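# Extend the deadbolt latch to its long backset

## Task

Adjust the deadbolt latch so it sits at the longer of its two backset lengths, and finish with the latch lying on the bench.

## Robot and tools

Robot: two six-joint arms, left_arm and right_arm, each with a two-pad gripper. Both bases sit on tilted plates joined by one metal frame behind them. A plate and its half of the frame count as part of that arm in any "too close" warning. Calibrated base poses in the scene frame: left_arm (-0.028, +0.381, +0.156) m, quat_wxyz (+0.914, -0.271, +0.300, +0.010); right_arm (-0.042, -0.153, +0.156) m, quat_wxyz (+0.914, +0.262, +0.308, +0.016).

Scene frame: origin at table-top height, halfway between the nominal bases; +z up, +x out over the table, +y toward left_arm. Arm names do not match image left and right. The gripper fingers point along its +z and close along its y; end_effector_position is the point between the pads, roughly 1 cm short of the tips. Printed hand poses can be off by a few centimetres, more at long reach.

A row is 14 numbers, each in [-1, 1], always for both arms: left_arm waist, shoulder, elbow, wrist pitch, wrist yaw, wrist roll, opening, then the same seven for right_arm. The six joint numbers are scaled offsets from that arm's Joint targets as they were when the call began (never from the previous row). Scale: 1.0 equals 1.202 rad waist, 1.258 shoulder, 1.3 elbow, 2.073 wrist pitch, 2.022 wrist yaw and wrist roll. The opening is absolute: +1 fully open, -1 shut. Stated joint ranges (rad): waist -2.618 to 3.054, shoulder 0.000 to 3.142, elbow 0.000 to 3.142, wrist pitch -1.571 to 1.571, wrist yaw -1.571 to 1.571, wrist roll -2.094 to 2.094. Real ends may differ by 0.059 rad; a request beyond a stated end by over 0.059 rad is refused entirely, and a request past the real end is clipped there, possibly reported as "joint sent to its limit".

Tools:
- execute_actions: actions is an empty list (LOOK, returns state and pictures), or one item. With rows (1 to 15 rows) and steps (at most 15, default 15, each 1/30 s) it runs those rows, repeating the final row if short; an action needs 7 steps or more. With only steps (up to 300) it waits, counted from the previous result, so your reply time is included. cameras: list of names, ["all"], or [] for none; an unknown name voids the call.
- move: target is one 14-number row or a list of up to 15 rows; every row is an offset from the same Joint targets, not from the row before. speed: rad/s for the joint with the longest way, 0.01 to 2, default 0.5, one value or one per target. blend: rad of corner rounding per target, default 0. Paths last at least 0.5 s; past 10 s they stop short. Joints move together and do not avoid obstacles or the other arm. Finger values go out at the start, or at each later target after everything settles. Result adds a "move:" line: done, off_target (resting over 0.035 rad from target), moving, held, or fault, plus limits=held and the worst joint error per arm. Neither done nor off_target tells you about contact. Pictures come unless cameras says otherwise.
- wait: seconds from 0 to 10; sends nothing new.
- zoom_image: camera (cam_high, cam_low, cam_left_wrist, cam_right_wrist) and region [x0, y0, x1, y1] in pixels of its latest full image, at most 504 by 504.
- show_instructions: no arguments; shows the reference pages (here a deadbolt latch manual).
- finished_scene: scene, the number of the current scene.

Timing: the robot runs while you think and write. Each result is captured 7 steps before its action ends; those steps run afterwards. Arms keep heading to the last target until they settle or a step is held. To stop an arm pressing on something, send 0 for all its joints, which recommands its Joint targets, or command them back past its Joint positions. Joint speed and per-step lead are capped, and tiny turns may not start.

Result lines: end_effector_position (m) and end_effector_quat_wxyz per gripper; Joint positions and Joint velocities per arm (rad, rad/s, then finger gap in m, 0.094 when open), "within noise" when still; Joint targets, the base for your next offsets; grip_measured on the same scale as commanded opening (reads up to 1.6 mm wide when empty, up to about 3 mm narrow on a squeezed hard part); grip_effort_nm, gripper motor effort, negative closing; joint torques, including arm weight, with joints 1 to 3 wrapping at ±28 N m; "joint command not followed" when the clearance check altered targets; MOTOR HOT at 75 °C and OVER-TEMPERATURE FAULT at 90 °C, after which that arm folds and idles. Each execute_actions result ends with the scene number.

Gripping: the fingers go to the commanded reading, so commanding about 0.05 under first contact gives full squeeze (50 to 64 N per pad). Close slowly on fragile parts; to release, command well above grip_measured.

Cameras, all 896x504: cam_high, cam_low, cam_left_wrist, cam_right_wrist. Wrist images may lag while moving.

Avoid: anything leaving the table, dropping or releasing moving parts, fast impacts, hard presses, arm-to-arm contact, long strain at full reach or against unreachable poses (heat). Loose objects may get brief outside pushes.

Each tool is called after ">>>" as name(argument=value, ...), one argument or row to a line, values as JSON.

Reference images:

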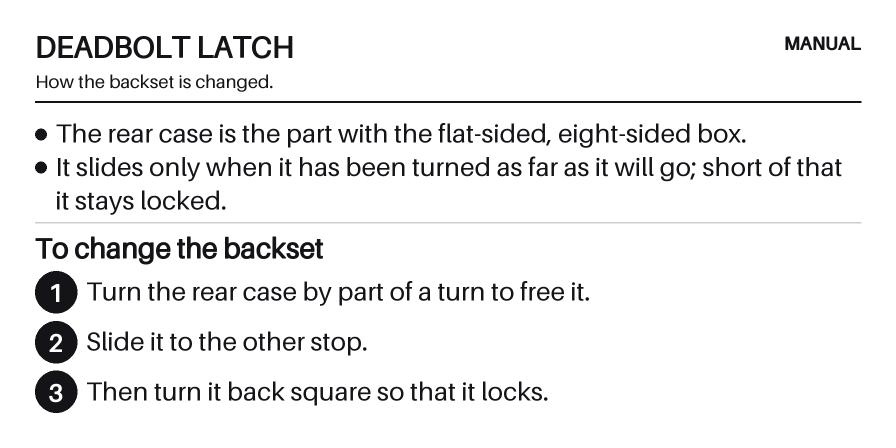

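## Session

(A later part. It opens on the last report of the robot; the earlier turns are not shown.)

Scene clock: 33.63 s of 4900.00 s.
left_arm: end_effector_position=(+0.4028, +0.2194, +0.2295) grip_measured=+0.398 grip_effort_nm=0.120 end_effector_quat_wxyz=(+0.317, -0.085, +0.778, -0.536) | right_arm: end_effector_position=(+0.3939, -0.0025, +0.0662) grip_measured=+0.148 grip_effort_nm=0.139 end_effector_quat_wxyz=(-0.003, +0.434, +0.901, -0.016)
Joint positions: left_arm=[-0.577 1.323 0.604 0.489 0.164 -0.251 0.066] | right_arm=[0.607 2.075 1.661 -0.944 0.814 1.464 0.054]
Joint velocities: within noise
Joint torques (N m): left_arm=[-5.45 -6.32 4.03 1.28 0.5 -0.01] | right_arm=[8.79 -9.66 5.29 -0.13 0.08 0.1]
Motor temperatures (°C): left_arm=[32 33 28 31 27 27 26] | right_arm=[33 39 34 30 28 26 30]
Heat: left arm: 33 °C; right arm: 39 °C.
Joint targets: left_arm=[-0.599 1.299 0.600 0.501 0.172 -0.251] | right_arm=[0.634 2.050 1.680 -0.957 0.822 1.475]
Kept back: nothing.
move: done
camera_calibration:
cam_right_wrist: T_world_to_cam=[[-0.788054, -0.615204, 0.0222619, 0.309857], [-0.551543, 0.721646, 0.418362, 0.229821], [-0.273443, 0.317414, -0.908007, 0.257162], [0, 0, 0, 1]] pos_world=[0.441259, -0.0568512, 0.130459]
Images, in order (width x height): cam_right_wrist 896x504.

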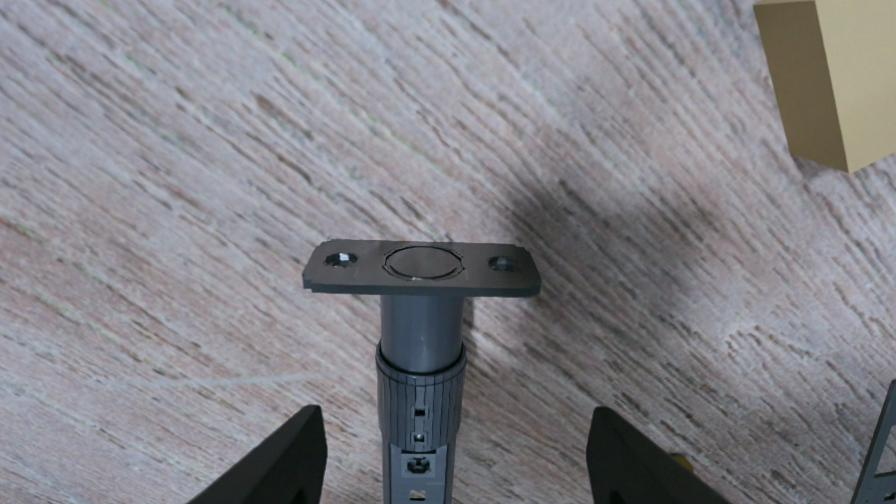

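>>> move(
  target=[0,0,0,0,0,0,0.4, -0.0807,0.054,-0.0777,0.1206,-0.0242,-0.0633,0.1],
  speed=0.2,
  cameras=["cam_right_wrist","cam_low"],
)

>>> zoom_image(
  camera="cam_low",
  region=[370, 220, 490, 310],
)

Scene clock: 36.37 s of 4900.00 s.
left_arm: end_effector_position=(+0.4028, +0.2194, +0.2295) grip_measured=+0.398 grip_effort_nm=0.129 end_effector_quat_wxyz=(+0.317, -0.085, +0.778, -0.536) | right_arm: end_effector_position=(+0.4018, +0.0019, +0.0257) grip_measured=+0.102 grip_effort_nm=-0.061 end_effector_quat_wxyz=(+0.003, +0.450, +0.893, +0.004)
Joint positions: left_arm=[-0.577 1.323 0.604 0.489 0.164 -0.251 0.066] | right_arm=[0.534 2.103 1.592 -0.719 0.78 1.358 0.052]
Joint velocities: within noise
Joint torques (N m): left_arm=[-5.33 -6.24 4.08 1.27 0.48 0.01] | right_arm=[7.01 -6.76 2.41 0.19 -0.09 -0.12]
Motor temperatures (°C): left_arm=[32 33 28 31 27 27 26] | right_arm=[33 39 34 30 28 26 29]
Heat: left arm: 33 °C; right arm: 39 °C.
Joint targets: left_arm=[-0.599 1.299 0.600 0.500 0.171 -0.251] | right_arm=[0.537 2.118 1.579 -0.707 0.773 1.347]
Kept back: nothing.
move: done
camera_calibration:
cam_right_wrist: T_world_to_cam=[[-0.809068, -0.587429, -0.0183294, 0.329085], [-0.538064, 0.72781, 0.425181, 0.24235], [-0.236424, 0.353863, -0.904923, 0.206085], [0, 0, 0, 1]] pos_world=[0.445375, -0.0559965, 0.0894801]
Images, in order (width x height): cam_low 896x504, cam_right_wrist 896x504.

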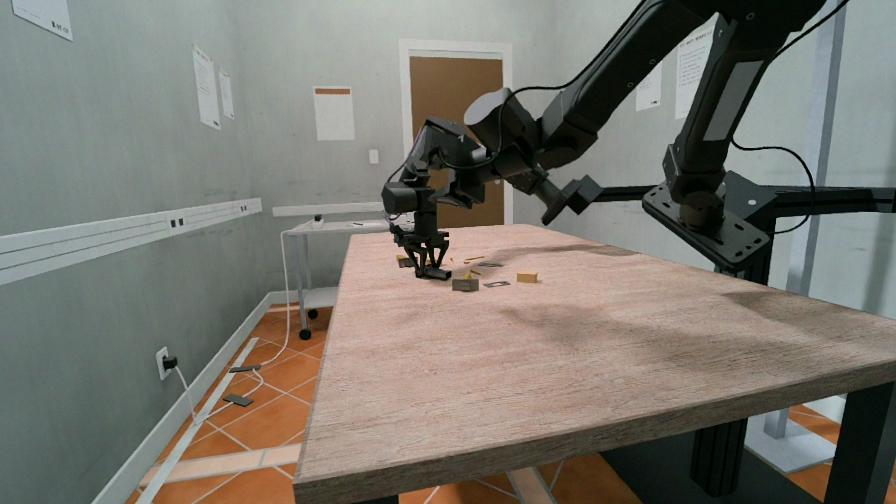

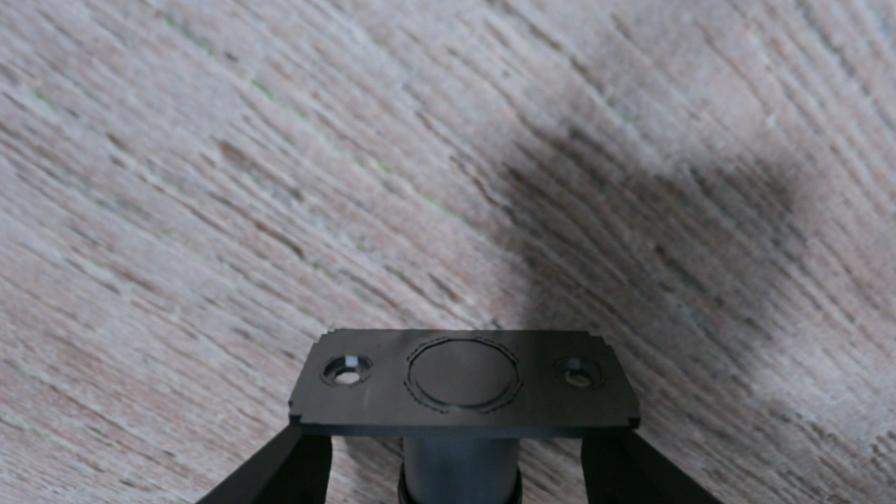

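Scaled by 4.200 from the camera's 896x504 image, which has a finer 1280x720 frame.

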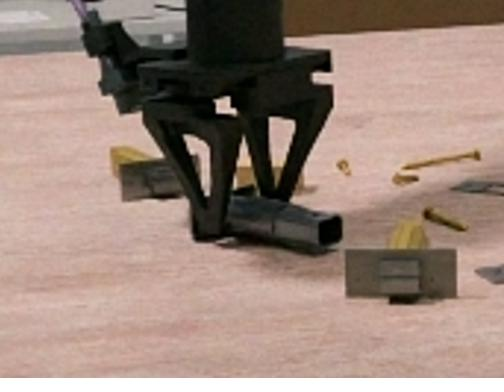

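>>> execute_actions(
  actions=[
    {"rows":[[0,0,0,0,0,0,0.4,0,0,0,0,0,0,0.03],[0,0,0,0,0,0,0.4,0,0,0,0,0,0,-0.05],[0,0,0,0,0,0,0.4,0,0,0,0,0,0,-0.13],[0,0,0,0,0,0,0.4,0,0,0,0,0,0,-0.2],[0,0,0,0,0,0,0.4,0,0,0,0,0,0,-0.27],[0,0,0,0,0,0,0.4,0,0,0,0,0,0,-0.33],[0,0,0,0,0,0,0.4,0,0,0,0,0,0,-0.37],[0,0,0,0,0,0,0.4,0,0,0,0,0,0,-0.4],[0,0,0,0,0,0,0.4,0,0,0,0,0,0,-0.42],[0,0,0,0,0,0,0.4,0,0,0,0,0,0,-0.44],[0,0,0,0,0,0,0.4,0,0,0,0,0,0,-0.46],[0,0,0,0,0,0,0.4,0,0,0,0,0,0,-0.48],[0,0,0,0,0,0,0.4,0,0,0,0,0,0,-0.49],[0,0,0,0,0,0,0.4,0,0,0,0,0,0,-0.5],[0,0,0,0,0,0,0.4,0,0,0,0,0,0,-0.51]]},
  ],
)

>>> execute_actions(
  actions=[
    {"rows":[[0,0,0,0,0,0,0.4,0,0,0,0,0,0,-0.52],[0,0,0,0,0,0,0.4,0,0,0,0,0,0,-0.53],[0,0,0,0,0,0,0.4,0,0,0,0,0,0,-0.54],[0,0,0,0,0,0,0.4,0,0,0,0,0,0,-0.55],[0,0,0,0,0,0,0.4,0,0,0,0,0,0,-0.57],[0,0,0,0,0,0,0.4,0,0,0,0,0,0,-0.59],[0,0,0,0,0,0,0.4,0,0,0,0,0,0,-0.61],[0,0,0,0,0,0,0.4,0,0,0,0,0,0,-0.63],[0,0,0,0,0,0,0.4,0,0,0,0,0,0,-0.65],[0,0,0,0,0,0,0.4,0,0,0,0,0,0,-0.68],[0,0,0,0,0,0,0.4,0,0,0,0,0,0,-0.71],[0,0,0,0,0,0,0.4,0,0,0,0,0,0,-0.74]]},
  ],
)

>>> wait(
  seconds=0.4,
  cameras=[],
)

Scene clock: 37.37 s of 4900.00 s.
left_arm: end_effector_position=(+0.4028, +0.2194, +0.2295) grip_measured=+0.398 grip_effort_nm=0.125 end_effector_quat_wxyz=(+0.317, -0.085, +0.778, -0.536) | right_arm: end_effector_position=(+0.4020, +0.0020, +0.0257) grip_measured=-0.376 grip_effort_nm=0.017 end_effector_quat_wxyz=(+0.003, +0.450, +0.893, +0.005)
Joint positions: left_arm=[-0.577 1.323 0.604 0.489 0.164 -0.251 0.066] | right_arm=[0.534 2.103 1.592 -0.718 0.78 1.357 0.029]
Joint velocities: left_arm=[within noise] | right_arm=[0.002 -0.002 -0.012 0.007 0.007 -0.051 -0.049]
Joint torques (N m): left_arm=[-5.35 -6.3 3.99 1.25 0.48 0.01] | right_arm=[6.98 -6.76 2.43 0.19 -0.09 -0.11]
Motor temperatures (°C): left_arm=[32 33 28 31 27 27 26] | right_arm=[33 39 34 30 28 26 29]
Heat: left arm: 33 °C; right arm: 39 °C.
Joint targets: left_arm=[-0.599 1.299 0.600 0.500 0.171 -0.251] | right_arm=[0.537 2.118 1.579 -0.707 0.773 1.347]
Steps of this call (1-22: nothing new was sent; 23-30: this action's first 8). Readings (joint positions of left_arm | right_arm):
23: [-0.577 1.323 0.604 0.489 0.164 -0.251] | [0.534 2.103 1.592 -0.718 0.780 1.358]
24: [-0.577 1.323 0.604 0.489 0.164 -0.251] | [0.534 2.103 1.592 -0.718 0.780 1.358]
26: [-0.577 1.323 0.604 0.489 0.164 -0.251] | [0.534 2.103 1.592 -0.718 0.780 1.357]
30: the state above

Scene clock: 37.87 s of 4900.00 s.
left_arm: end_effector_position=(+0.4028, +0.2194, +0.2295) grip_measured=+0.398 grip_effort_nm=0.125 end_effector_quat_wxyz=(+0.317, -0.085, +0.778, -0.536) | right_arm: end_effector_position=(+0.4020, +0.0021, +0.0257) grip_measured=-0.549 grip_effort_nm=-0.784 end_effector_quat_wxyz=(+0.003, +0.450, +0.893, +0.005)
Joint positions: left_arm=[-0.577 1.323 0.604 0.489 0.164 -0.251 0.066] | right_arm=[0.534 2.103 1.592 -0.718 0.78 1.356 0.021]
Joint velocities: left_arm=[within noise] | right_arm=[-0.007 -0.007 -0.007 -0.037 -0.007 -0.022 -0.004]
Joint torques (N m): left_arm=[-5.34 -6.34 4.03 1.26 0.51 -0.01] | right_arm=[7.01 -6.75 2.41 0.18 -0.09 -0.11]
Motor temperatures (°C): left_arm=[32 33 28 31 27 27 26] | right_arm=[33 39 34 30 28 26 29]
Heat: left arm: 33 °C; right arm: 39 °C.
Joint targets: left_arm=[-0.599 1.299 0.600 0.500 0.171 -0.251] | right_arm=[0.537 2.118 1.579 -0.707 0.773 1.347]
Steps of this call (1-7: your previous action's last 7; 8-15: this action's first 8). Readings (joint positions of left_arm | right_arm):
8: [-0.577 1.323 0.604 0.489 0.164 -0.251] | [0.534 2.103 1.592 -0.718 0.780 1.357]
9: [-0.577 1.323 0.604 0.489 0.164 -0.251] | [0.534 2.103 1.592 -0.718 0.780 1.357]
11: [-0.577 1.323 0.604 0.489 0.164 -0.251] | [0.534 2.103 1.592 -0.718 0.780 1.356]
15: the state above

Scene clock: 38.50 s of 4900.00 s.
left_arm: end_effector_position=(+0.4028, +0.2194, +0.2295) grip_measured=+0.398 grip_effort_nm=0.125 end_effector_quat_wxyz=(+0.317, -0.085, +0.778, -0.536) | right_arm: end_effector_position=(+0.4020, +0.0021, +0.0257) grip_measured=-0.557 grip_effort_nm=-0.989 end_effector_quat_wxyz=(+0.003, +0.450, +0.893, +0.005)
Joint positions: left_arm=[-0.577 1.323 0.604 0.489 0.164 -0.251 0.066] | right_arm=[0.534 2.103 1.592 -0.718 0.78 1.356 0.021]
Joint velocities: within noise
Joint torques (N m): left_arm=[-5.44 -6.41 4.08 1.28 0.49 0.02] | right_arm=[6.99 -6.76 2.41 0.18 -0.09 -0.11]
Motor temperatures (°C): left_arm=[32 33 28 31 27 27 26] | right_arm=[33 39 34 30 28 26 30]
Heat: left arm: 33 °C; right arm: 39 °C.
Joint targets: left_arm=[-0.599 1.299 0.600 0.500 0.171 -0.251] | right_arm=[0.537 2.118 1.579 -0.707 0.773 1.347]
Steps of this call (1-7: your previous action's last 7; 8-15: toward your last target; 16-19: nothing new was sent). Readings (joint positions of left_arm | right_arm):
1: [-0.577 1.323 0.604 0.489 0.164 -0.251] | [0.534 2.103 1.592 -0.718 0.780 1.356]
2: [-0.577 1.323 0.604 0.489 0.164 -0.251] | [0.534 2.103 1.592 -0.718 0.780 1.356]
4: [-0.577 1.323 0.604 0.489 0.164 -0.251] | [0.534 2.103 1.592 -0.718 0.780 1.356]
8: [-0.577 1.323 0.604 0.489 0.164 -0.251] | [0.534 2.103 1.592 -0.718 0.780 1.356]
19: the state above
All arms were judged still, so your last target was given up. Each gripper or tool keeps its last command.
No camera images: "cameras" was empty.

>>> move(
  target=[
    [0,0,0,0,0,0,0.4, 0.0807,-0.054,0.0777,-0.1206,0.0242,0.0633,-0.74],
    [0,0,0,0,0,0,0.4, 0.1032,-0.4944,-0.3192,0.1727,-0.0534,-0.1414,-0.74],
    [-0.1123,0.9213,0.2415,0.4742,0.0361,-0.779,0.4, 0.1032,-0.4944,-0.3192,0.1727,-0.0534,-0.1414,-0.74],
  ],
  speed=[0.3,0.6,0.8],
  blend=[0.05,0.05,0],
  cameras=["cam_left_wrist","cam_right_wrist","cam_high"],
)

>>> zoom_image(
  camera="cam_left_wrist",
  region=[300, 160, 620, 504],
)

Scene clock: 45.03 s of 4900.00 s.
left_arm: end_effector_position=(+0.3670, +0.0201, +0.1460) grip_measured=+0.398 grip_effort_nm=0.115 end_effector_quat_wxyz=(-0.161, -0.536, +0.454, -0.693) | right_arm: end_effector_position=(+0.4296, -0.0459, +0.1601) grip_measured=-0.558 grip_effort_nm=-0.984 end_effector_quat_wxyz=(+0.112, +0.441, +0.866, +0.210)
Joint positions: left_arm=[-0.704 2.448 0.904 1.471 0.225 -1.822 0.066] | right_arm=[0.635 1.516 1.178 -0.368 0.681 1.074 0.021]
Joint velocities: within noise
Joint torques (N m): left_arm=[-10 -6.49 2.93 1.33 0.6 -0.03] | right_arm=[6.41 -6.83 3.29 0.87 -0.32 -0.14]
Motor temperatures (°C): left_arm=[32 33 28 31 27 27 26] | right_arm=[34 39 34 30 28 26 30]
Heat: left arm: 33 °C; right arm: 39 °C.
Joint targets: left_arm=[-0.734 2.458 0.914 1.484 0.245 -1.826] | right_arm=[0.661 1.496 1.164 -0.349 0.665 1.061]
Kept back: nothing.
move: done
camera_calibration:
cam_left_wrist: T_world_to_cam=[[0.703151, 0.526279, 0.47813, -0.336833], [-0.612569, 0.106942, 0.783149, 0.145425], [0.361023, -0.84356, 0.397578, -0.0878379], [0, 0, 0, 1]] pos_world=[0.357639, 0.0876194, 0.0820826]
cam_right_wrist: T_world_to_cam=[[-0.717939, -0.513948, -0.469489, 0.362433], [-0.688818, 0.621856, 0.372591, 0.303247], [0.100462, 0.590891, -0.800472, 0.200681], [0, 0, 0, 1]] pos_world=[0.448926, -0.120885, 0.217811]
Images, in order (width x height): cam_high 896x504, cam_left_wrist 896x504, cam_right_wrist 896x504.

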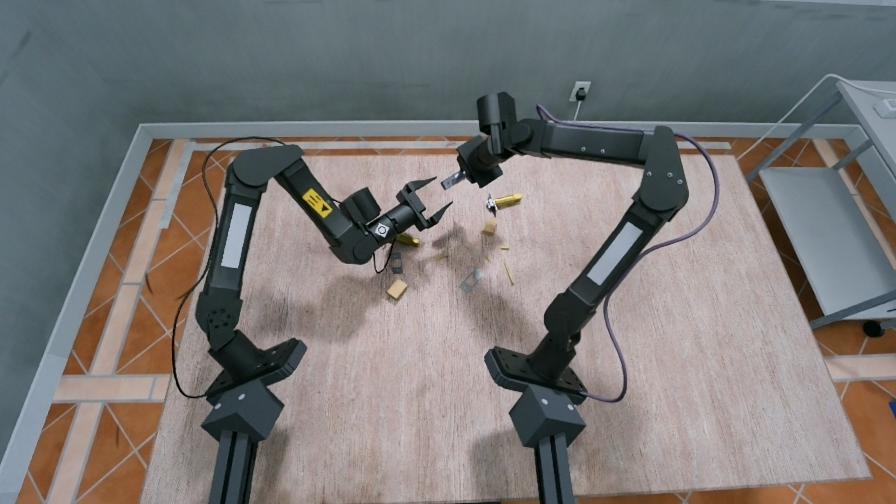

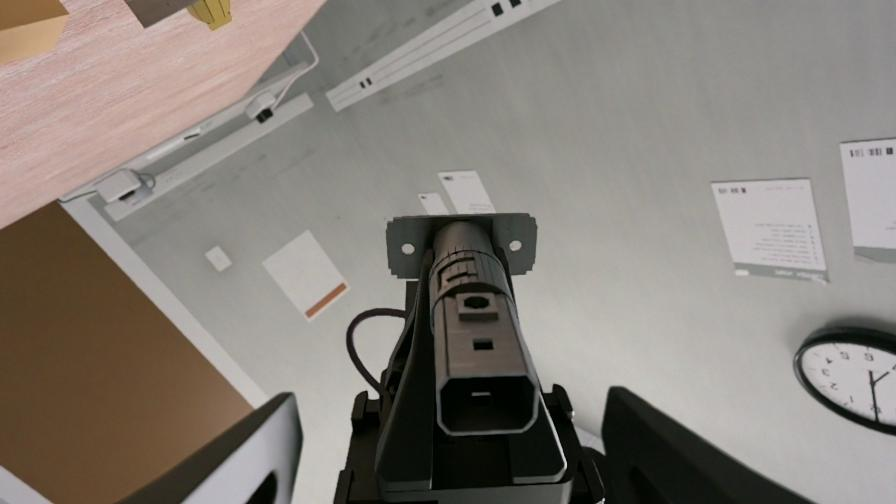

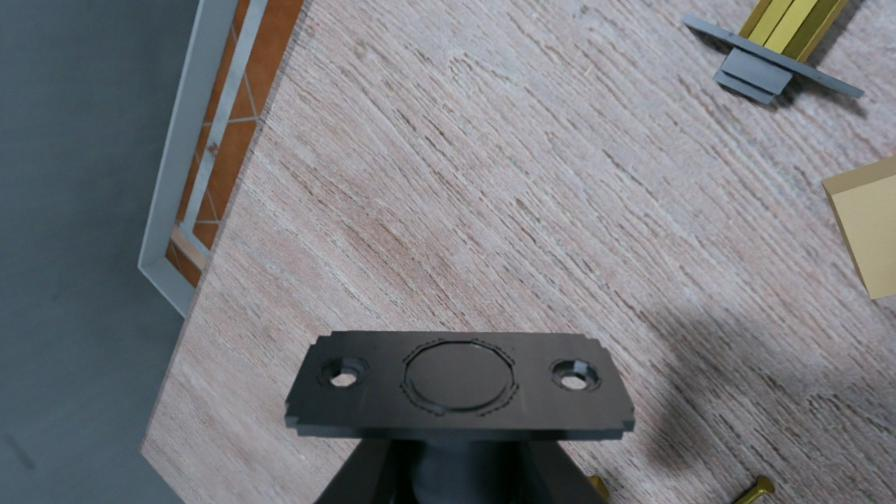

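Scaled by 1.465 from the camera's 896x504 image, which has a finer 1280x720 frame.

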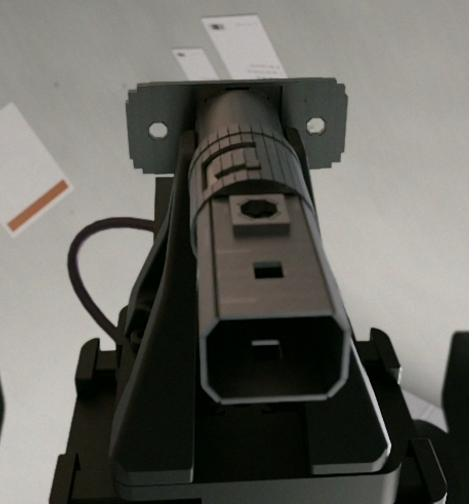

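>>> move(
  target=[0.0283,-0.0787,0.0054,-0.055,0.0069,-0.0109,0.2, 0,0,0,0,0,0,-0.74],
  speed=0.2,
  cameras=["cam_left_wrist"],
)

>>> zoom_image(
  camera="cam_left_wrist",
  region=[300, 160, 620, 504],
)

Scene clock: 48.70 s of 4900.00 s.
left_arm: end_effector_position=(+0.3777, +0.0226, +0.1540) grip_measured=+0.202 grip_effort_nm=-0.115 end_effector_quat_wxyz=(-0.178, -0.539, +0.455, -0.686) | right_arm: end_effector_position=(+0.4297, -0.0459, +0.1602) grip_measured=-0.558 grip_effort_nm=-0.989 end_effector_quat_wxyz=(+0.112, +0.440, +0.866, +0.210)
Joint positions: left_arm=[-0.7 2.384 0.913 1.376 0.239 -1.844 0.056] | right_arm=[0.635 1.516 1.178 -0.368 0.681 1.074 0.021]
Joint velocities: within noise
Joint torques (N m): left_arm=[-7.51 -9.55 2.95 1.12 0.64 -0.03] | right_arm=[6.42 -6.8 3.29 0.87 -0.32 -0.13]
Motor temperatures (°C): left_arm=[33 33 28 31 27 27 26] | right_arm=[33 38 34 30 28 26 30]
Heat: left arm: 33 °C; right arm: 38 °C.
Joint targets: left_arm=[-0.700 2.359 0.921 1.370 0.258 -1.847] | right_arm=[0.661 1.496 1.164 -0.349 0.665 1.061]
Kept back: nothing.
move: done
camera_calibration:
cam_left_wrist: T_world_to_cam=[[0.727717, 0.514257, 0.453837, -0.354717], [-0.588855, 0.129168, 0.797851, 0.133652], [0.351679, -0.847853, 0.39682, -0.0890131], [0, 0, 0, 1]] pos_world=[0.368139, 0.0896825, 0.0896721]
Images, in order (width x height): cam_left_wrist 896x504.

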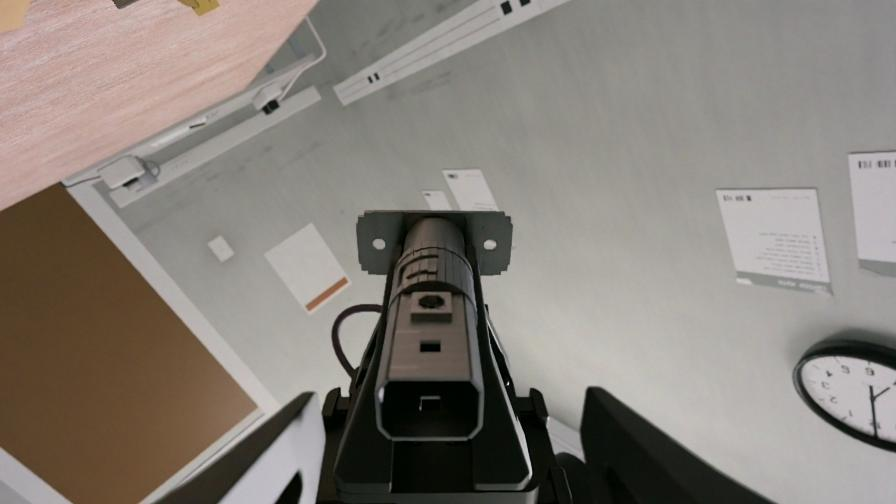

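Scaled by 1.465 from the camera's 896x504 image, which has a finer 1280x720 frame.

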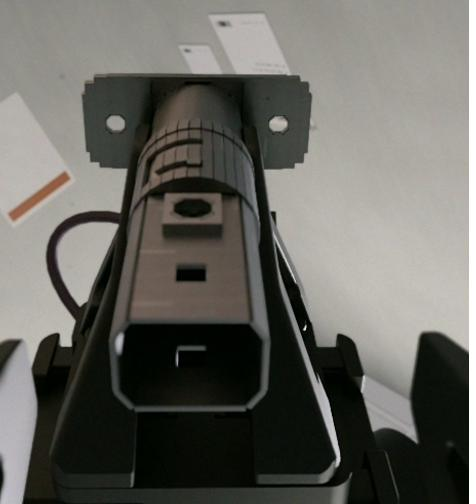

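>>> move(
  target=[-0.0428,0.0914,0.1054,-0.0328,-0.0153,0,0.1, 0,0,0,0,0,0,-0.74],
  speed=0.15,
  cameras=["cam_left_wrist"],
)

>>> zoom_image(
  camera="cam_left_wrist",
  region=[300, 160, 620, 504],
)

Scene clock: 51.07 s of 4900.00 s.
left_arm: end_effector_position=(+0.3885, -0.0046, +0.1499) grip_measured=+0.102 grip_effort_nm=-0.105 end_effector_quat_wxyz=(-0.181, -0.538, +0.457, -0.684) | right_arm: end_effector_position=(+0.4308, -0.0458, +0.1607) grip_measured=-0.558 grip_effort_nm=-0.989 end_effector_quat_wxyz=(+0.113, +0.442, +0.864, +0.211)
Joint positions: left_arm=[-0.72 2.456 1.045 1.308 0.221 -1.845 0.052] | right_arm=[0.635 1.516 1.178 -0.362 0.681 1.074 0.021]
Joint velocities: within noise
Joint torques (N m): left_arm=[-10.78 -6.38 3.64 1.17 0.51 -0.04] | right_arm=[6.42 -6.83 3.3 0.82 -0.32 -0.13]
Motor temperatures (°C): left_arm=[33 33 28 31 27 27 26] | right_arm=[33 38 34 30 28 26 30]
Heat: left arm: 33 °C; right arm: 38 °C.
Joint targets: left_arm=[-0.751 2.474 1.058 1.302 0.228 -1.848] | right_arm=[0.661 1.496 1.164 -0.349 0.665 1.061]
Kept back: nothing.
move: done
camera_calibration:
cam_left_wrist: T_world_to_cam=[[0.732571, 0.507802, 0.453296, -0.348597], [-0.585781, 0.131119, 0.799793, 0.145337], [0.3467, -0.851437, 0.393515, -0.111764], [0, 0, 0, 1]] pos_world=[0.379256, 0.062802, 0.0857593]
Images, in order (width x height): cam_left_wrist 896x504.

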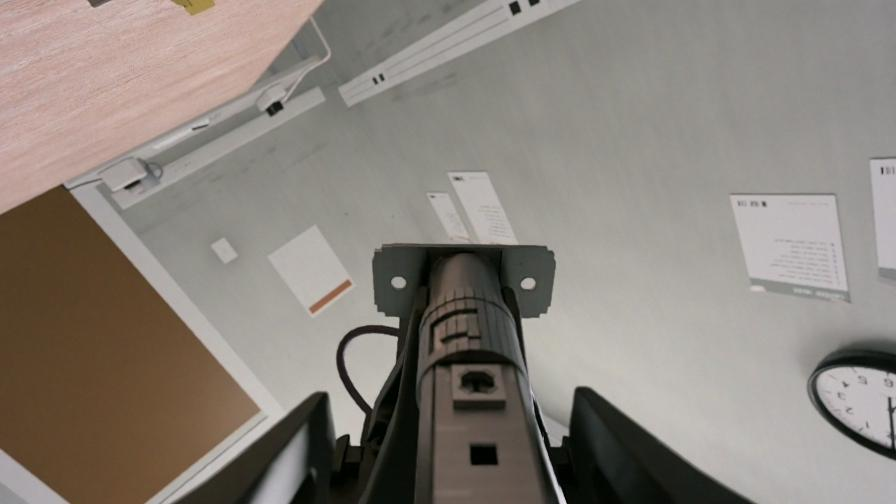

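Scaled by 1.465 from the camera's 896x504 image, which has a finer 1280x720 frame.

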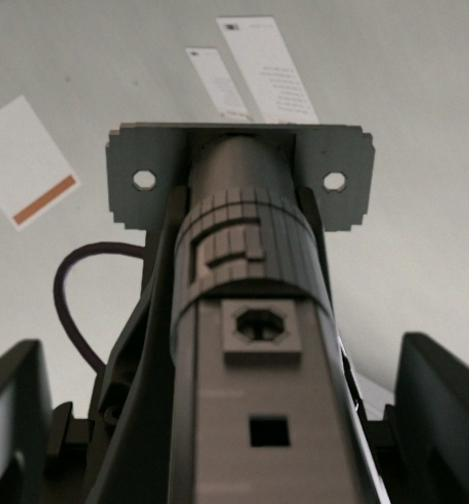

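>>> move(
  target=[0,-0.0509,0,-0.0077,0,0,0.0, 0,0,0,0,0,0,-0.74],
  speed=0.1,
  cameras=["cam_left_wrist"],
)

>>> zoom_image(
  camera="cam_left_wrist",
  region=[300, 160, 620, 504],
)

Scene clock: 52.73 s of 4900.00 s.
left_arm: end_effector_position=(+0.3914, -0.0030, +0.1523) grip_measured=+0.002 grip_effort_nm=-0.110 end_effector_quat_wxyz=(-0.181, -0.539, +0.458, -0.684) | right_arm: end_effector_position=(+0.4308, -0.0458, +0.1607) grip_measured=-0.558 grip_effort_nm=-0.989 end_effector_quat_wxyz=(+0.113, +0.442, +0.864, +0.211)
Joint positions: left_arm=[-0.72 2.441 1.045 1.291 0.22 -1.845 0.047] | right_arm=[0.635 1.516 1.178 -0.362 0.681 1.074 0.021]
Joint velocities: within noise
Joint torques (N m): left_arm=[-10.67 -10.47 3.7 1.12 0.47 -0.06] | right_arm=[6.41 -6.83 3.29 0.82 -0.32 -0.13]
Motor temperatures (°C): left_arm=[34 34 28 31 27 27 26] | right_arm=[33 38 34 30 28 26 30]
Heat: left arm: 34 °C; right arm: 38 °C.
Joint targets: left_arm=[-0.751 2.410 1.058 1.286 0.228 -1.848] | right_arm=[0.661 1.496 1.164 -0.349 0.665 1.061]
Kept back: nothing.
move: done
camera_calibration:
cam_left_wrist: T_world_to_cam=[[0.733594, 0.50666, 0.452919, -0.353008], [-0.584468, 0.130316, 0.800884, 0.144203], [0.346753, -0.85224, 0.391726, -0.112229], [0, 0, 0, 1]] pos_world=[0.382162, 0.0644173, 0.0883573]
Images, in order (width x height): cam_left_wrist 896x504.

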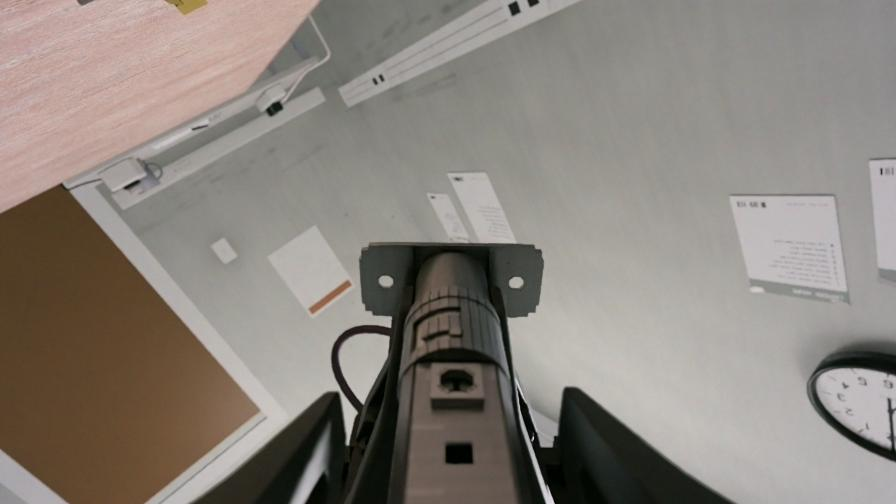

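Scaled by 1.465 from the camera's 896x504 image, which has a finer 1280x720 frame.

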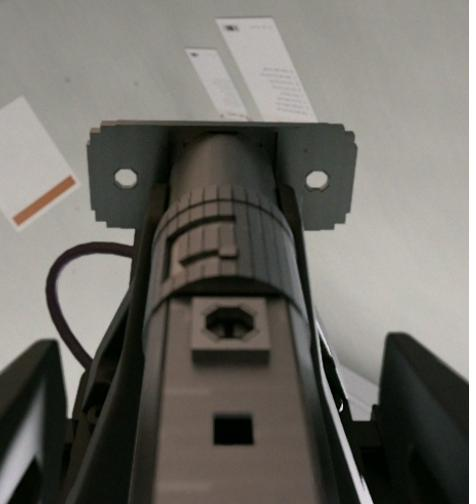

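>>> execute_actions(
  actions=[
    {"rows":[[0,0,0,0,0,0,-0.06,0,0,0,0,0,0,-0.74],[0,0,0,0,0,0,-0.12,0,0,0,0,0,0,-0.74],[0,0,0,0,0,0,-0.18,0,0,0,0,0,0,-0.74],[0,0,0,0,0,0,-0.24,0,0,0,0,0,0,-0.74],[0,0,0,0,0,0,-0.29,0,0,0,0,0,0,-0.74],[0,0,0,0,0,0,-0.33,0,0,0,0,0,0,-0.74],[0,0,0,0,0,0,-0.36,0,0,0,0,0,0,-0.74],[0,0,0,0,0,0,-0.38,0,0,0,0,0,0,-0.74],[0,0,0,0,0,0,-0.4,0,0,0,0,0,0,-0.74],[0,0,0,0,0,0,-0.42,0,0,0,0,0,0,-0.74],[0,0,0,0,0,0,-0.43,0,0,0,0,0,0,-0.74],[0,0,0,0,0,0,-0.44,0,0,0,0,0,0,-0.74],[0,0,0,0,0,0,-0.45,0,0,0,0,0,0,-0.74],[0,0,0,0,0,0,-0.46,0,0,0,0,0,0,-0.74],[0,0,0,0,0,0,-0.47,0,0,0,0,0,0,-0.74]]},
  ],
)

>>> execute_actions(
  actions=[
    {"rows":[[0,0,0,0,0,0,-0.48,0,0,0,0,0,0,-0.74],[0,0,0,0,0,0,-0.49,0,0,0,0,0,0,-0.74],[0,0,0,0,0,0,-0.5,0,0,0,0,0,0,-0.74],[0,0,0,0,0,0,-0.51,0,0,0,0,0,0,-0.74],[0,0,0,0,0,0,-0.52,0,0,0,0,0,0,-0.74],[0,0,0,0,0,0,-0.53,0,0,0,0,0,0,-0.74],[0,0,0,0,0,0,-0.54,0,0,0,0,0,0,-0.74],[0,0,0,0,0,0,-0.55,0,0,0,0,0,0,-0.74],[0,0,0,0,0,0,-0.56,0,0,0,0,0,0,-0.74],[0,0,0,0,0,0,-0.58,0,0,0,0,0,0,-0.74],[0,0,0,0,0,0,-0.6,0,0,0,0,0,0,-0.74],[0,0,0,0,0,0,-0.62,0,0,0,0,0,0,-0.74],[0,0,0,0,0,0,-0.65,0,0,0,0,0,0,-0.74],[0,0,0,0,0,0,-0.68,0,0,0,0,0,0,-0.74]]},
  ],
)

>>> wait(
  seconds=0.4,
  cameras=["cam_left_wrist"],
)

Scene clock: 53.80 s of 4900.00 s.
left_arm: end_effector_position=(+0.3914, -0.0030, +0.1523) grip_measured=-0.363 grip_effort_nm=-0.061 end_effector_quat_wxyz=(-0.181, -0.539, +0.458, -0.684) | right_arm: end_effector_position=(+0.4308, -0.0458, +0.1607) grip_measured=-0.558 grip_effort_nm=-0.984 end_effector_quat_wxyz=(+0.113, +0.442, +0.864, +0.211)
Joint positions: left_arm=[-0.72 2.441 1.045 1.291 0.22 -1.845 0.03] | right_arm=[0.635 1.516 1.178 -0.362 0.681 1.074 0.021]
Joint velocities: left_arm=[0.012 0.002 -0.012 0.037 -0.066 -0.051 -0.033] | right_arm=[within noise]
Joint torques (N m): left_arm=[-10.76 -10.5 3.78 1.1 0.48 -0.06] | right_arm=[6.41 -6.84 3.3 0.82 -0.32 -0.14]
Motor temperatures (°C): left_arm=[34 34 28 31 27 27 26] | right_arm=[33 38 34 30 28 26 30]
Heat: left arm: 34 °C; right arm: 38 °C.
Joint targets: left_arm=[-0.751 2.410 1.058 1.286 0.228 -1.848] | right_arm=[0.661 1.496 1.164 -0.349 0.665 1.061]
Steps of this call (1-24: nothing new was sent; 25-32: this action's first 8). Readings (joint positions of left_arm | right_arm):
25: [-0.720 2.441 1.045 1.291 0.220 -1.845] | [0.635 1.516 1.178 -0.362 0.681 1.074]
26: [-0.720 2.441 1.045 1.291 0.220 -1.845] | [0.635 1.516 1.178 -0.362 0.681 1.074]
28: [-0.720 2.441 1.045 1.291 0.220 -1.845] | [0.635 1.516 1.178 -0.362 0.681 1.074]
32: the state above

Scene clock: 54.30 s of 4900.00 s.
left_arm: end_effector_position=(+0.3915, -0.0030, +0.1522) grip_measured=-0.518 grip_effort_nm=-0.691 end_effector_quat_wxyz=(-0.181, -0.539, +0.458, -0.683) | right_arm: end_effector_position=(+0.4308, -0.0458, +0.1607) grip_measured=-0.558 grip_effort_nm=-0.984 end_effector_quat_wxyz=(+0.114, +0.441, +0.865, +0.211)
Joint positions: left_arm=[-0.72 2.441 1.045 1.291 0.219 -1.845 0.023] | right_arm=[0.635 1.516 1.178 -0.362 0.681 1.072 0.021]
Joint velocities: within noise
Joint torques (N m): left_arm=[-10.7 -10.55 3.63 1.12 0.49 -0.02] | right_arm=[6.43 -6.84 3.3 0.82 -0.32 -0.12]
Motor temperatures (°C): left_arm=[34 34 28 31 27 27 26] | right_arm=[33 38 34 30 28 26 30]
Heat: left arm: 34 °C; right arm: 38 °C.
Joint targets: left_arm=[-0.751 2.410 1.058 1.286 0.227 -1.848] | right_arm=[0.661 1.496 1.164 -0.349 0.665 1.061]
Steps of this call (1-7: your previous action's last 7; 8-15: this action's first 8). Readings (joint positions of left_arm | right_arm):
8: [-0.720 2.441 1.045 1.291 0.220 -1.845] | [0.635 1.516 1.178 -0.362 0.681 1.074]
9: [-0.720 2.441 1.045 1.291 0.220 -1.845] | [0.635 1.516 1.178 -0.362 0.681 1.073]
11: [-0.720 2.441 1.045 1.291 0.219 -1.845] | [0.635 1.516 1.178 -0.362 0.681 1.073]
15: the state above

Scene clock: 54.93 s of 4900.00 s.
left_arm: end_effector_position=(+0.3915, -0.0030, +0.1522) grip_measured=-0.529 grip_effort_nm=-1.023 end_effector_quat_wxyz=(-0.181, -0.539, +0.458, -0.683) | right_arm: end_effector_position=(+0.4308, -0.0458, +0.1607) grip_measured=-0.558 grip_effort_nm=-0.984 end_effector_quat_wxyz=(+0.114, +0.441, +0.865, +0.211)
Joint positions: left_arm=[-0.72 2.441 1.045 1.291 0.219 -1.845 0.022] | right_arm=[0.635 1.516 1.178 -0.362 0.681 1.072 0.021]
Joint velocities: within noise
Joint torques (N m): left_arm=[-10.71 -10.61 3.71 1.1 0.49 -0.02] | right_arm=[6.41 -6.84 3.29 0.82 -0.32 -0.12]
Motor temperatures (°C): left_arm=[34 34 28 31 27 27 26] | right_arm=[33 38 34 30 28 26 30]
Heat: left arm: 34 °C; right arm: 38 °C.
Joint targets: left_arm=[-0.751 2.410 1.058 1.286 0.227 -1.848] | right_arm=[0.661 1.496 1.164 -0.349 0.665 1.061]
Steps of this call (1-7: your previous action's last 7; 8-15: toward your last target; 16-19: nothing new was sent). Readings (joint positions of left_arm | right_arm):
1: [-0.720 2.441 1.045 1.291 0.219 -1.845] | [0.635 1.516 1.178 -0.362 0.681 1.072]
2: [-0.720 2.441 1.045 1.291 0.219 -1.845] | [0.635 1.516 1.178 -0.362 0.681 1.072]
4: [-0.720 2.441 1.045 1.291 0.219 -1.845] | [0.635 1.516 1.178 -0.362 0.681 1.072]
8: [-0.720 2.441 1.045 1.291 0.219 -1.845] | [0.635 1.516 1.178 -0.362 0.681 1.072]
19: the state above
All arms were judged still, so your last target was given up. Each gripper or tool keeps its last command.
camera_calibration:
cam_left_wrist: T_world_to_cam=[[0.733575, 0.506993, 0.452576, -0.352998], [-0.583921, 0.129484, 0.801417, 0.144082], [0.347711, -0.852169, 0.39103, -0.11241], [0, 0, 0, 1]] pos_world=[0.38217, 0.0645183, 0.0882443]
Images, in order (width x height): cam_left_wrist 896x504.

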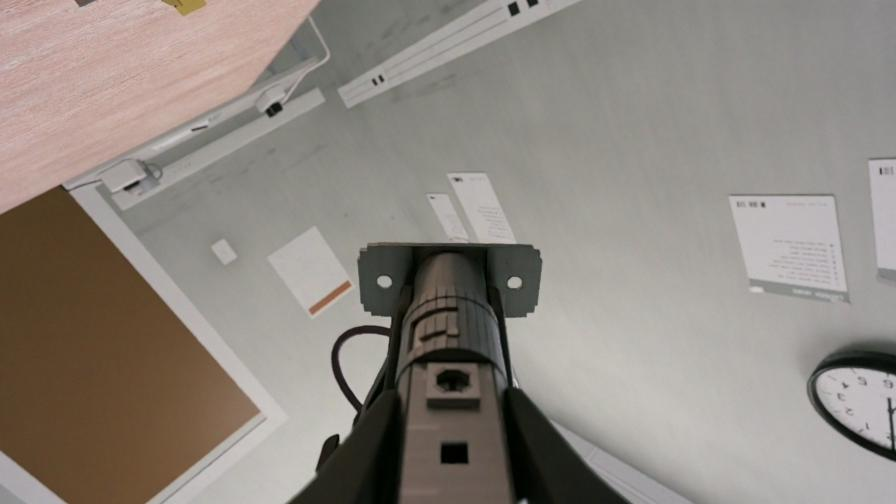

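>>> move(
  target=[0,0,0,0,0,0.4,-0.7, 0,0,0,0,0,0,-0.78],
  speed=0.5,
  cameras=["cam_left_wrist"],
)

>>> zoom_image(
  camera="cam_left_wrist",
  region=[340, 180, 580, 480],
)

Scene clock: 57.70 s of 4900.00 s.
left_arm: end_effector_position=(+0.3919, -0.0027, +0.1519) grip_measured=-0.530 grip_effort_nm=-1.013 end_effector_quat_wxyz=(+0.093, -0.326, +0.628, -0.700) | right_arm: end_effector_position=(+0.4316, -0.0454, +0.1612) grip_measured=-0.561 grip_effort_nm=-0.984 end_effector_quat_wxyz=(+0.114, +0.441, +0.864, +0.213)
Joint positions: left_arm=[-0.72 2.441 1.045 1.292 0.216 -1.066 0.022] | right_arm=[0.635 1.516 1.178 -0.357 0.679 1.07 0.021]
Joint velocities: within noise
Joint torques (N m): left_arm=[-10.85 -10.55 3.82 1.09 0.53 0.33] | right_arm=[6.41 -6.83 3.33 0.77 -0.31 -0.1]
Motor temperatures (°C): left_arm=[34 34 28 31 27 27 27] | right_arm=[33 38 34 30 28 26 30]
Heat: left arm: 34 °C; right arm: 38 °C.
Joint targets: left_arm=[-0.751 2.410 1.058 1.286 0.228 -1.039] | right_arm=[0.661 1.496 1.164 -0.349 0.665 1.061]
Kept back: nothing.
move: done
camera_calibration:
cam_left_wrist: T_world_to_cam=[[0.26235, 0.17706, 0.94859, -0.24485], [-0.949466, -0.128158, 0.286514, 0.365314], [0.1723, -0.97582, 0.13449, -0.00480612], [0, 0, 0, 1]] pos_world=[0.411918, 0.0854813, 0.128241]
Images, in order (width x height): cam_left_wrist 896x504.

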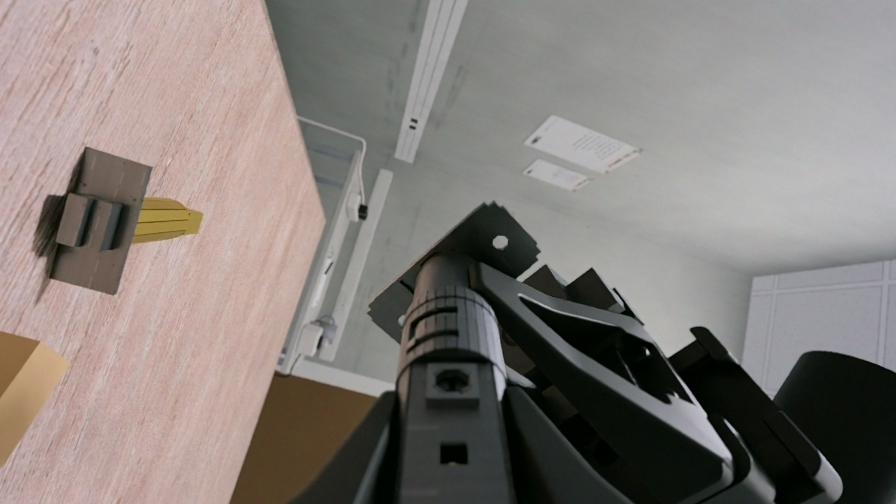

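Scaled by 1.680 from the camera's 896x504 image, which has a finer 1280x720 frame.

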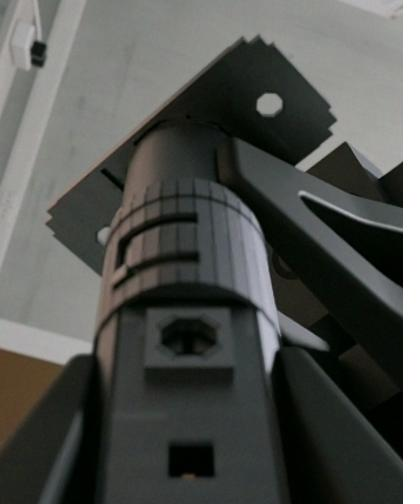

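>>> move(
  target=[0,0,0,0,0,0.12,-0.7, 0,0,0,0,0,0,-0.78],
  speed=0.3,
  cameras=["cam_left_wrist"],
)

>>> zoom_image(
  camera="cam_left_wrist",
  region=[340, 180, 580, 480],
)

Scene clock: 59.27 s of 4900.00 s.
left_arm: end_effector_position=(+0.3936, -0.0016, +0.1530) grip_measured=-0.530 grip_effort_nm=-1.028 end_effector_quat_wxyz=(+0.161, -0.267, +0.656, -0.688) | right_arm: end_effector_position=(+0.4340, -0.0446, +0.1625) grip_measured=-0.563 grip_effort_nm=-0.989 end_effector_quat_wxyz=(+0.117, +0.444, +0.861, +0.218)
Joint positions: left_arm=[-0.72 2.437 1.045 1.293 0.213 -0.877 0.022] | right_arm=[0.635 1.516 1.178 -0.344 0.675 1.069 0.021]
Joint velocities: within noise
Joint torques (N m): left_arm=[-10.74 -10.24 3.78 1.09 0.56 0.98] | right_arm=[6.43 -6.84 3.32 0.65 -0.26 -0.09]
Motor temperatures (°C): left_arm=[35 34 28 31 27 27 27] | right_arm=[33 38 34 30 28 26 30]
Heat: left arm: 35 °C; right arm: 38 °C.
Joint targets: left_arm=[-0.751 2.410 1.058 1.286 0.228 -0.796] | right_arm=[0.661 1.496 1.164 -0.349 0.665 1.061]
Kept back: nothing.
move: off_target (left_arm); left_arm: the wrist roll is farthest, 0.081 rad from its target
camera_calibration:
cam_left_wrist: T_world_to_cam=[[0.10997, 0.0721088, 0.991316, -0.193209], [-0.980607, -0.154912, 0.120051, 0.404401], [0.162223, -0.985293, 0.0536747, 0.0121016], [0, 0, 0, 1]] pos_world=[0.415843, 0.0885023, 0.142333]
Images, in order (width x height): cam_left_wrist 896x504.

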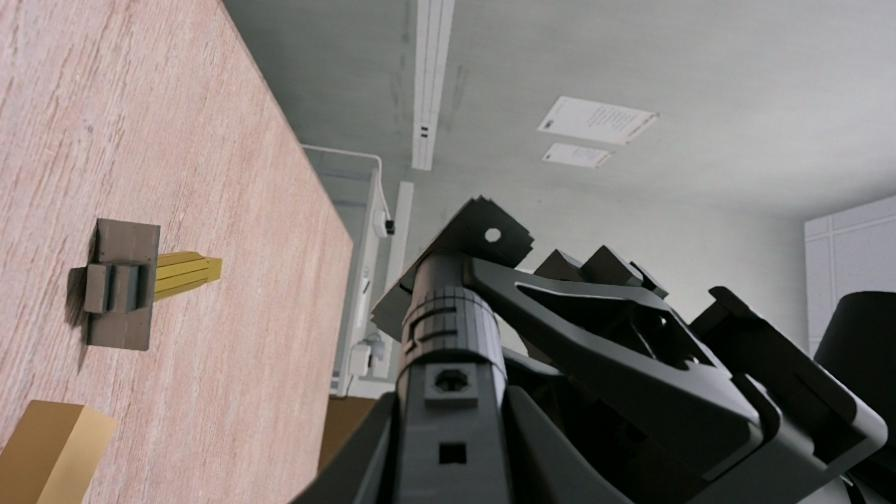

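Scaled by 1.680 from the camera's 896x504 image, which has a finer 1280x720 frame.

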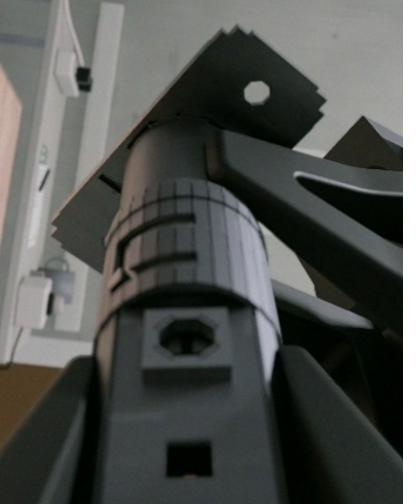

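>>> move(
  target=[0,0,-0.035,0,0,-0.012,-0.7, -0.065,-0.060,0.056,0.0965,0.1385,0,-0.8],
  speed=0.12,
  cameras=["cam_left_wrist"],
)

>>> zoom_image(
  camera="cam_left_wrist",
  region=[340, 180, 580, 480],
)

Scene clock: 67.63 s of 4900.00 s.
left_arm: end_effector_position=(+0.3943, -0.0017, +0.1549) grip_measured=-0.530 grip_effort_nm=-1.028 end_effector_quat_wxyz=(+0.163, -0.266, +0.656, -0.688) | right_arm: end_effector_position=(+0.4444, -0.0562, +0.1670) grip_measured=-0.564 grip_effort_nm=-0.989 end_effector_quat_wxyz=(+0.140, +0.459, +0.851, +0.214)
Joint positions: left_arm=[-0.723 2.433 1.045 1.29 0.209 -0.874 0.022] | right_arm=[0.628 1.501 1.178 -0.307 0.708 1.055 0.02]
Joint velocities: within noise
Joint torques (N m): left_arm=[-10.35 -9.78 0.32 1.11 0.61 0.63] | right_arm=[1.06 -11.92 9.66 2.38 2.54 0.06]
Motor temperatures (°C): left_arm=[35 35 28 32 27 27 27] | right_arm=[33 38 34 31 28 26 30]
Heat: left arm: 35 °C; right arm: 38 °C.
Joint targets: left_arm=[-0.751 2.410 1.012 1.285 0.228 -0.820] | right_arm=[0.583 1.421 1.237 -0.149 0.945 1.061]
Kept back: nothing.
move: off_target (left_arm, right_arm); left_arm: the wrist roll is farthest, 0.054 rad from its target; right_arm: the wrist yaw is farthest, 0.237 rad from its target
camera_calibration:
cam_left_wrist: T_world_to_cam=[[0.107115, 0.0704541, 0.991747, -0.194117], [-0.980648, -0.156927, 0.117065, 0.405292], [0.16388, -0.985094, 0.0522814, 0.0114255], [0, 0, 0, 1]] pos_world=[0.416369, 0.0885329, 0.144472]
Images, in order (width x height): cam_left_wrist 896x504.

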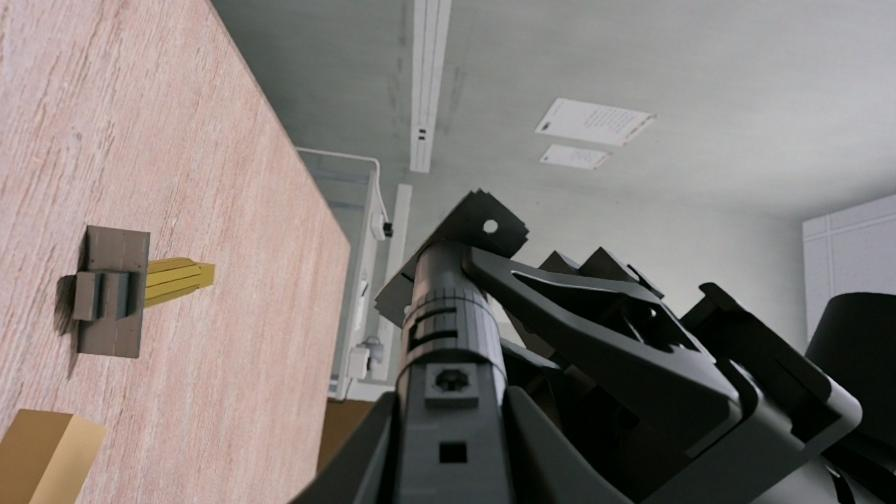

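Scaled by 1.680 from the camera's 896x504 image, which has a finer 1280x720 frame.

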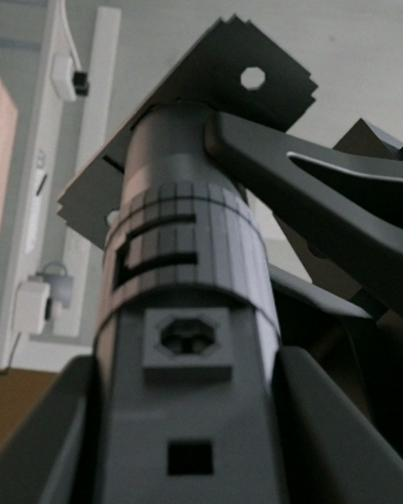

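>>> move(
  target=[
    [0,0,0.034,0,0,-0.025,-0.7, 0.059,0.0525,-0.0546,-0.0762,-0.1236,0,-0.8],
    [0,0,0.034,0,0,-0.2,-0.7, 0.059,0.0525,-0.0546,-0.0762,-0.1236,0,-0.8],
  ],
  speed=[0.25,0.4],
  cameras=["cam_left_wrist"],
)

>>> zoom_image(
  camera="cam_left_wrist",
  region=[340, 180, 580, 480],
)

Scene clock: 72.23 s of 4900.00 s.
left_arm: end_effector_position=(+0.3958, -0.0019, +0.1567) grip_measured=-0.530 grip_effort_nm=-1.023 end_effector_quat_wxyz=(+0.042, -0.374, +0.598, -0.708) | right_arm: end_effector_position=(+0.4411, -0.0528, +0.1667) grip_measured=-0.564 grip_effort_nm=-0.979 end_effector_quat_wxyz=(+0.132, +0.452, +0.855, +0.218)
Joint positions: left_arm=[-0.723 2.433 1.05 1.291 0.214 -1.223 0.022] | right_arm=[0.63 1.501 1.178 -0.322 0.691 1.055 0.02]
Joint velocities: within noise
Joint torques (N m): left_arm=[-10.4 -9.84 3.26 1.12 0.56 0.01] | right_arm=[6.17 -6.34 3.51 0.88 -0.11 0.07]
Motor temperatures (°C): left_arm=[36 36 28 32 27 27 27] | right_arm=[33 39 34 31 29 26 30]
Heat: left arm: 36 °C; right arm: 39 °C.
Joint targets: left_arm=[-0.751 2.410 1.057 1.286 0.228 -1.225] | right_arm=[0.654 1.487 1.166 -0.307 0.695 1.061]
Kept back: nothing.
move: done
camera_calibration:
cam_left_wrist: T_world_to_cam=[[0.37165, 0.267393, 0.889032, -0.284302], [-0.906544, -0.101915, 0.409623, 0.331438], [0.200136, -0.958183, 0.204527, -0.0273026], [0, 0, 0, 1]] pos_world=[0.411588, 0.083638, 0.122573]
Images, in order (width x height): cam_left_wrist 896x504.

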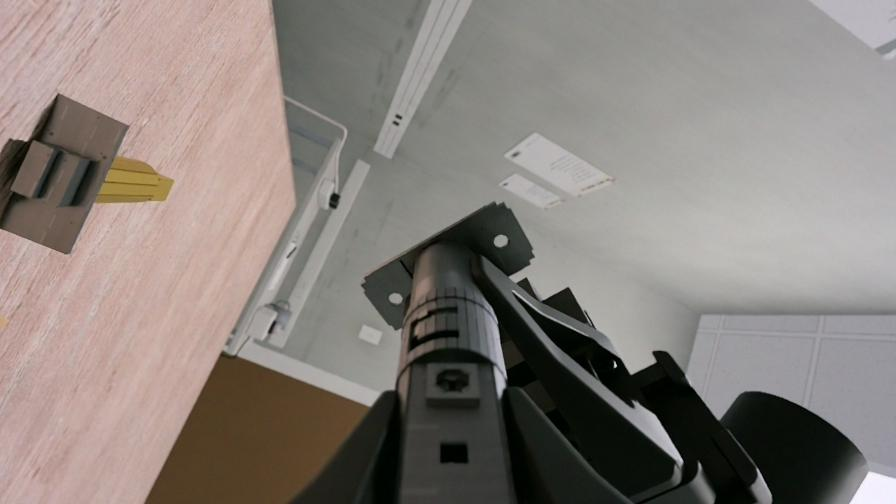

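Scaled by 1.680 from the camera's 896x504 image, which has a finer 1280x720 frame.

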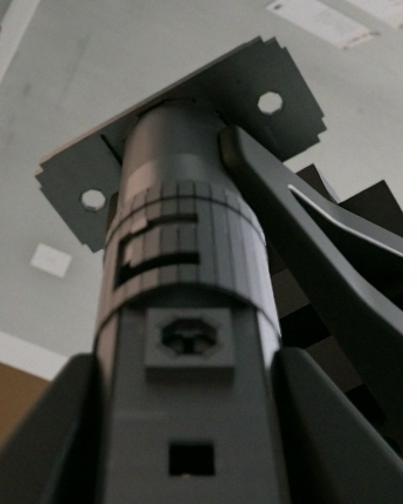

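>>> move(
  target=[0,0,0,0,0,-0.25,-0.7, 0,0,0,0,0,0,-0.8],
  speed=0.4,
  cameras=["cam_left_wrist"],
)

>>> zoom_image(
  camera="cam_left_wrist",
  region=[340, 180, 580, 480],
)

Scene clock: 74.57 s of 4900.00 s.
left_arm: end_effector_position=(+0.3960, -0.0017, +0.1570) grip_measured=-0.530 grip_effort_nm=-1.023 end_effector_quat_wxyz=(-0.136, -0.512, +0.484, -0.696) | right_arm: end_effector_position=(+0.4409, -0.0528, +0.1666) grip_measured=-0.564 grip_effort_nm=-0.984 end_effector_quat_wxyz=(+0.132, +0.451, +0.856, +0.217)
Joint positions: left_arm=[-0.723 2.433 1.05 1.293 0.214 -1.729 0.022] | right_arm=[0.63 1.501 1.178 -0.324 0.691 1.055 0.02]
Joint velocities: within noise
Joint torques (N m): left_arm=[-10.5 -9.89 3.33 1.09 0.55 -0.01] | right_arm=[6.19 -6.32 3.49 0.89 -0.1 0.07]
Motor temperatures (°C): left_arm=[36 36 28 32 27 27 27] | right_arm=[33 39 34 31 29 26 30]
Heat: left arm: 36 °C; right arm: 39 °C.
Joint targets: left_arm=[-0.751 2.410 1.057 1.286 0.227 -1.730] | right_arm=[0.654 1.487 1.166 -0.307 0.695 1.061]
Kept back: nothing.
move: done
camera_calibration:
cam_left_wrist: T_world_to_cam=[[0.67601, 0.484116, 0.555556, -0.352551], [-0.664113, 0.0735599, 0.744004, 0.183367], [0.319318, -0.871906, 0.371235, -0.100459], [0, 0, 0, 1]] pos_world=[0.392183, 0.069596, 0.09673]
Images, in order (width x height): cam_left_wrist 896x504.

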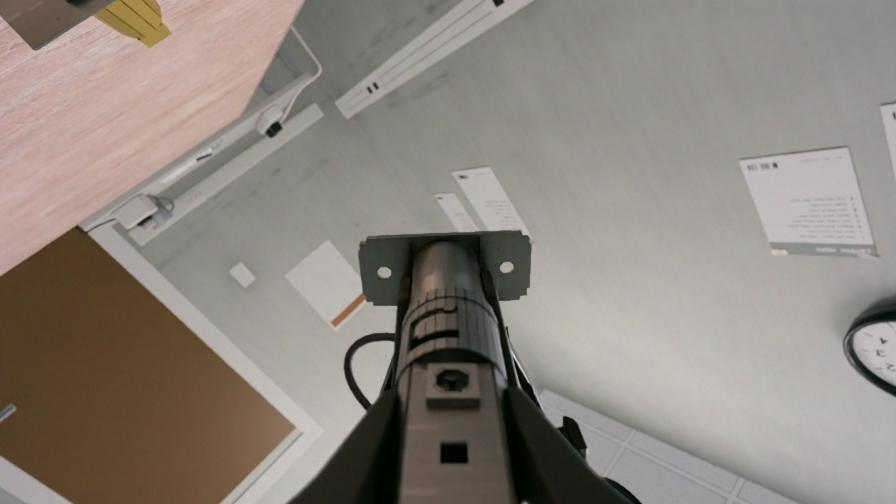

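Scaled by 1.680 from the camera's 896x504 image, which has a finer 1280x720 frame.

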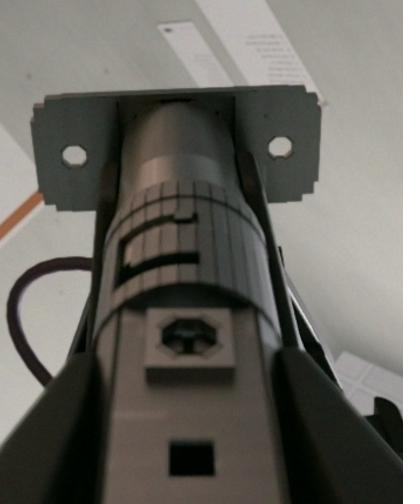

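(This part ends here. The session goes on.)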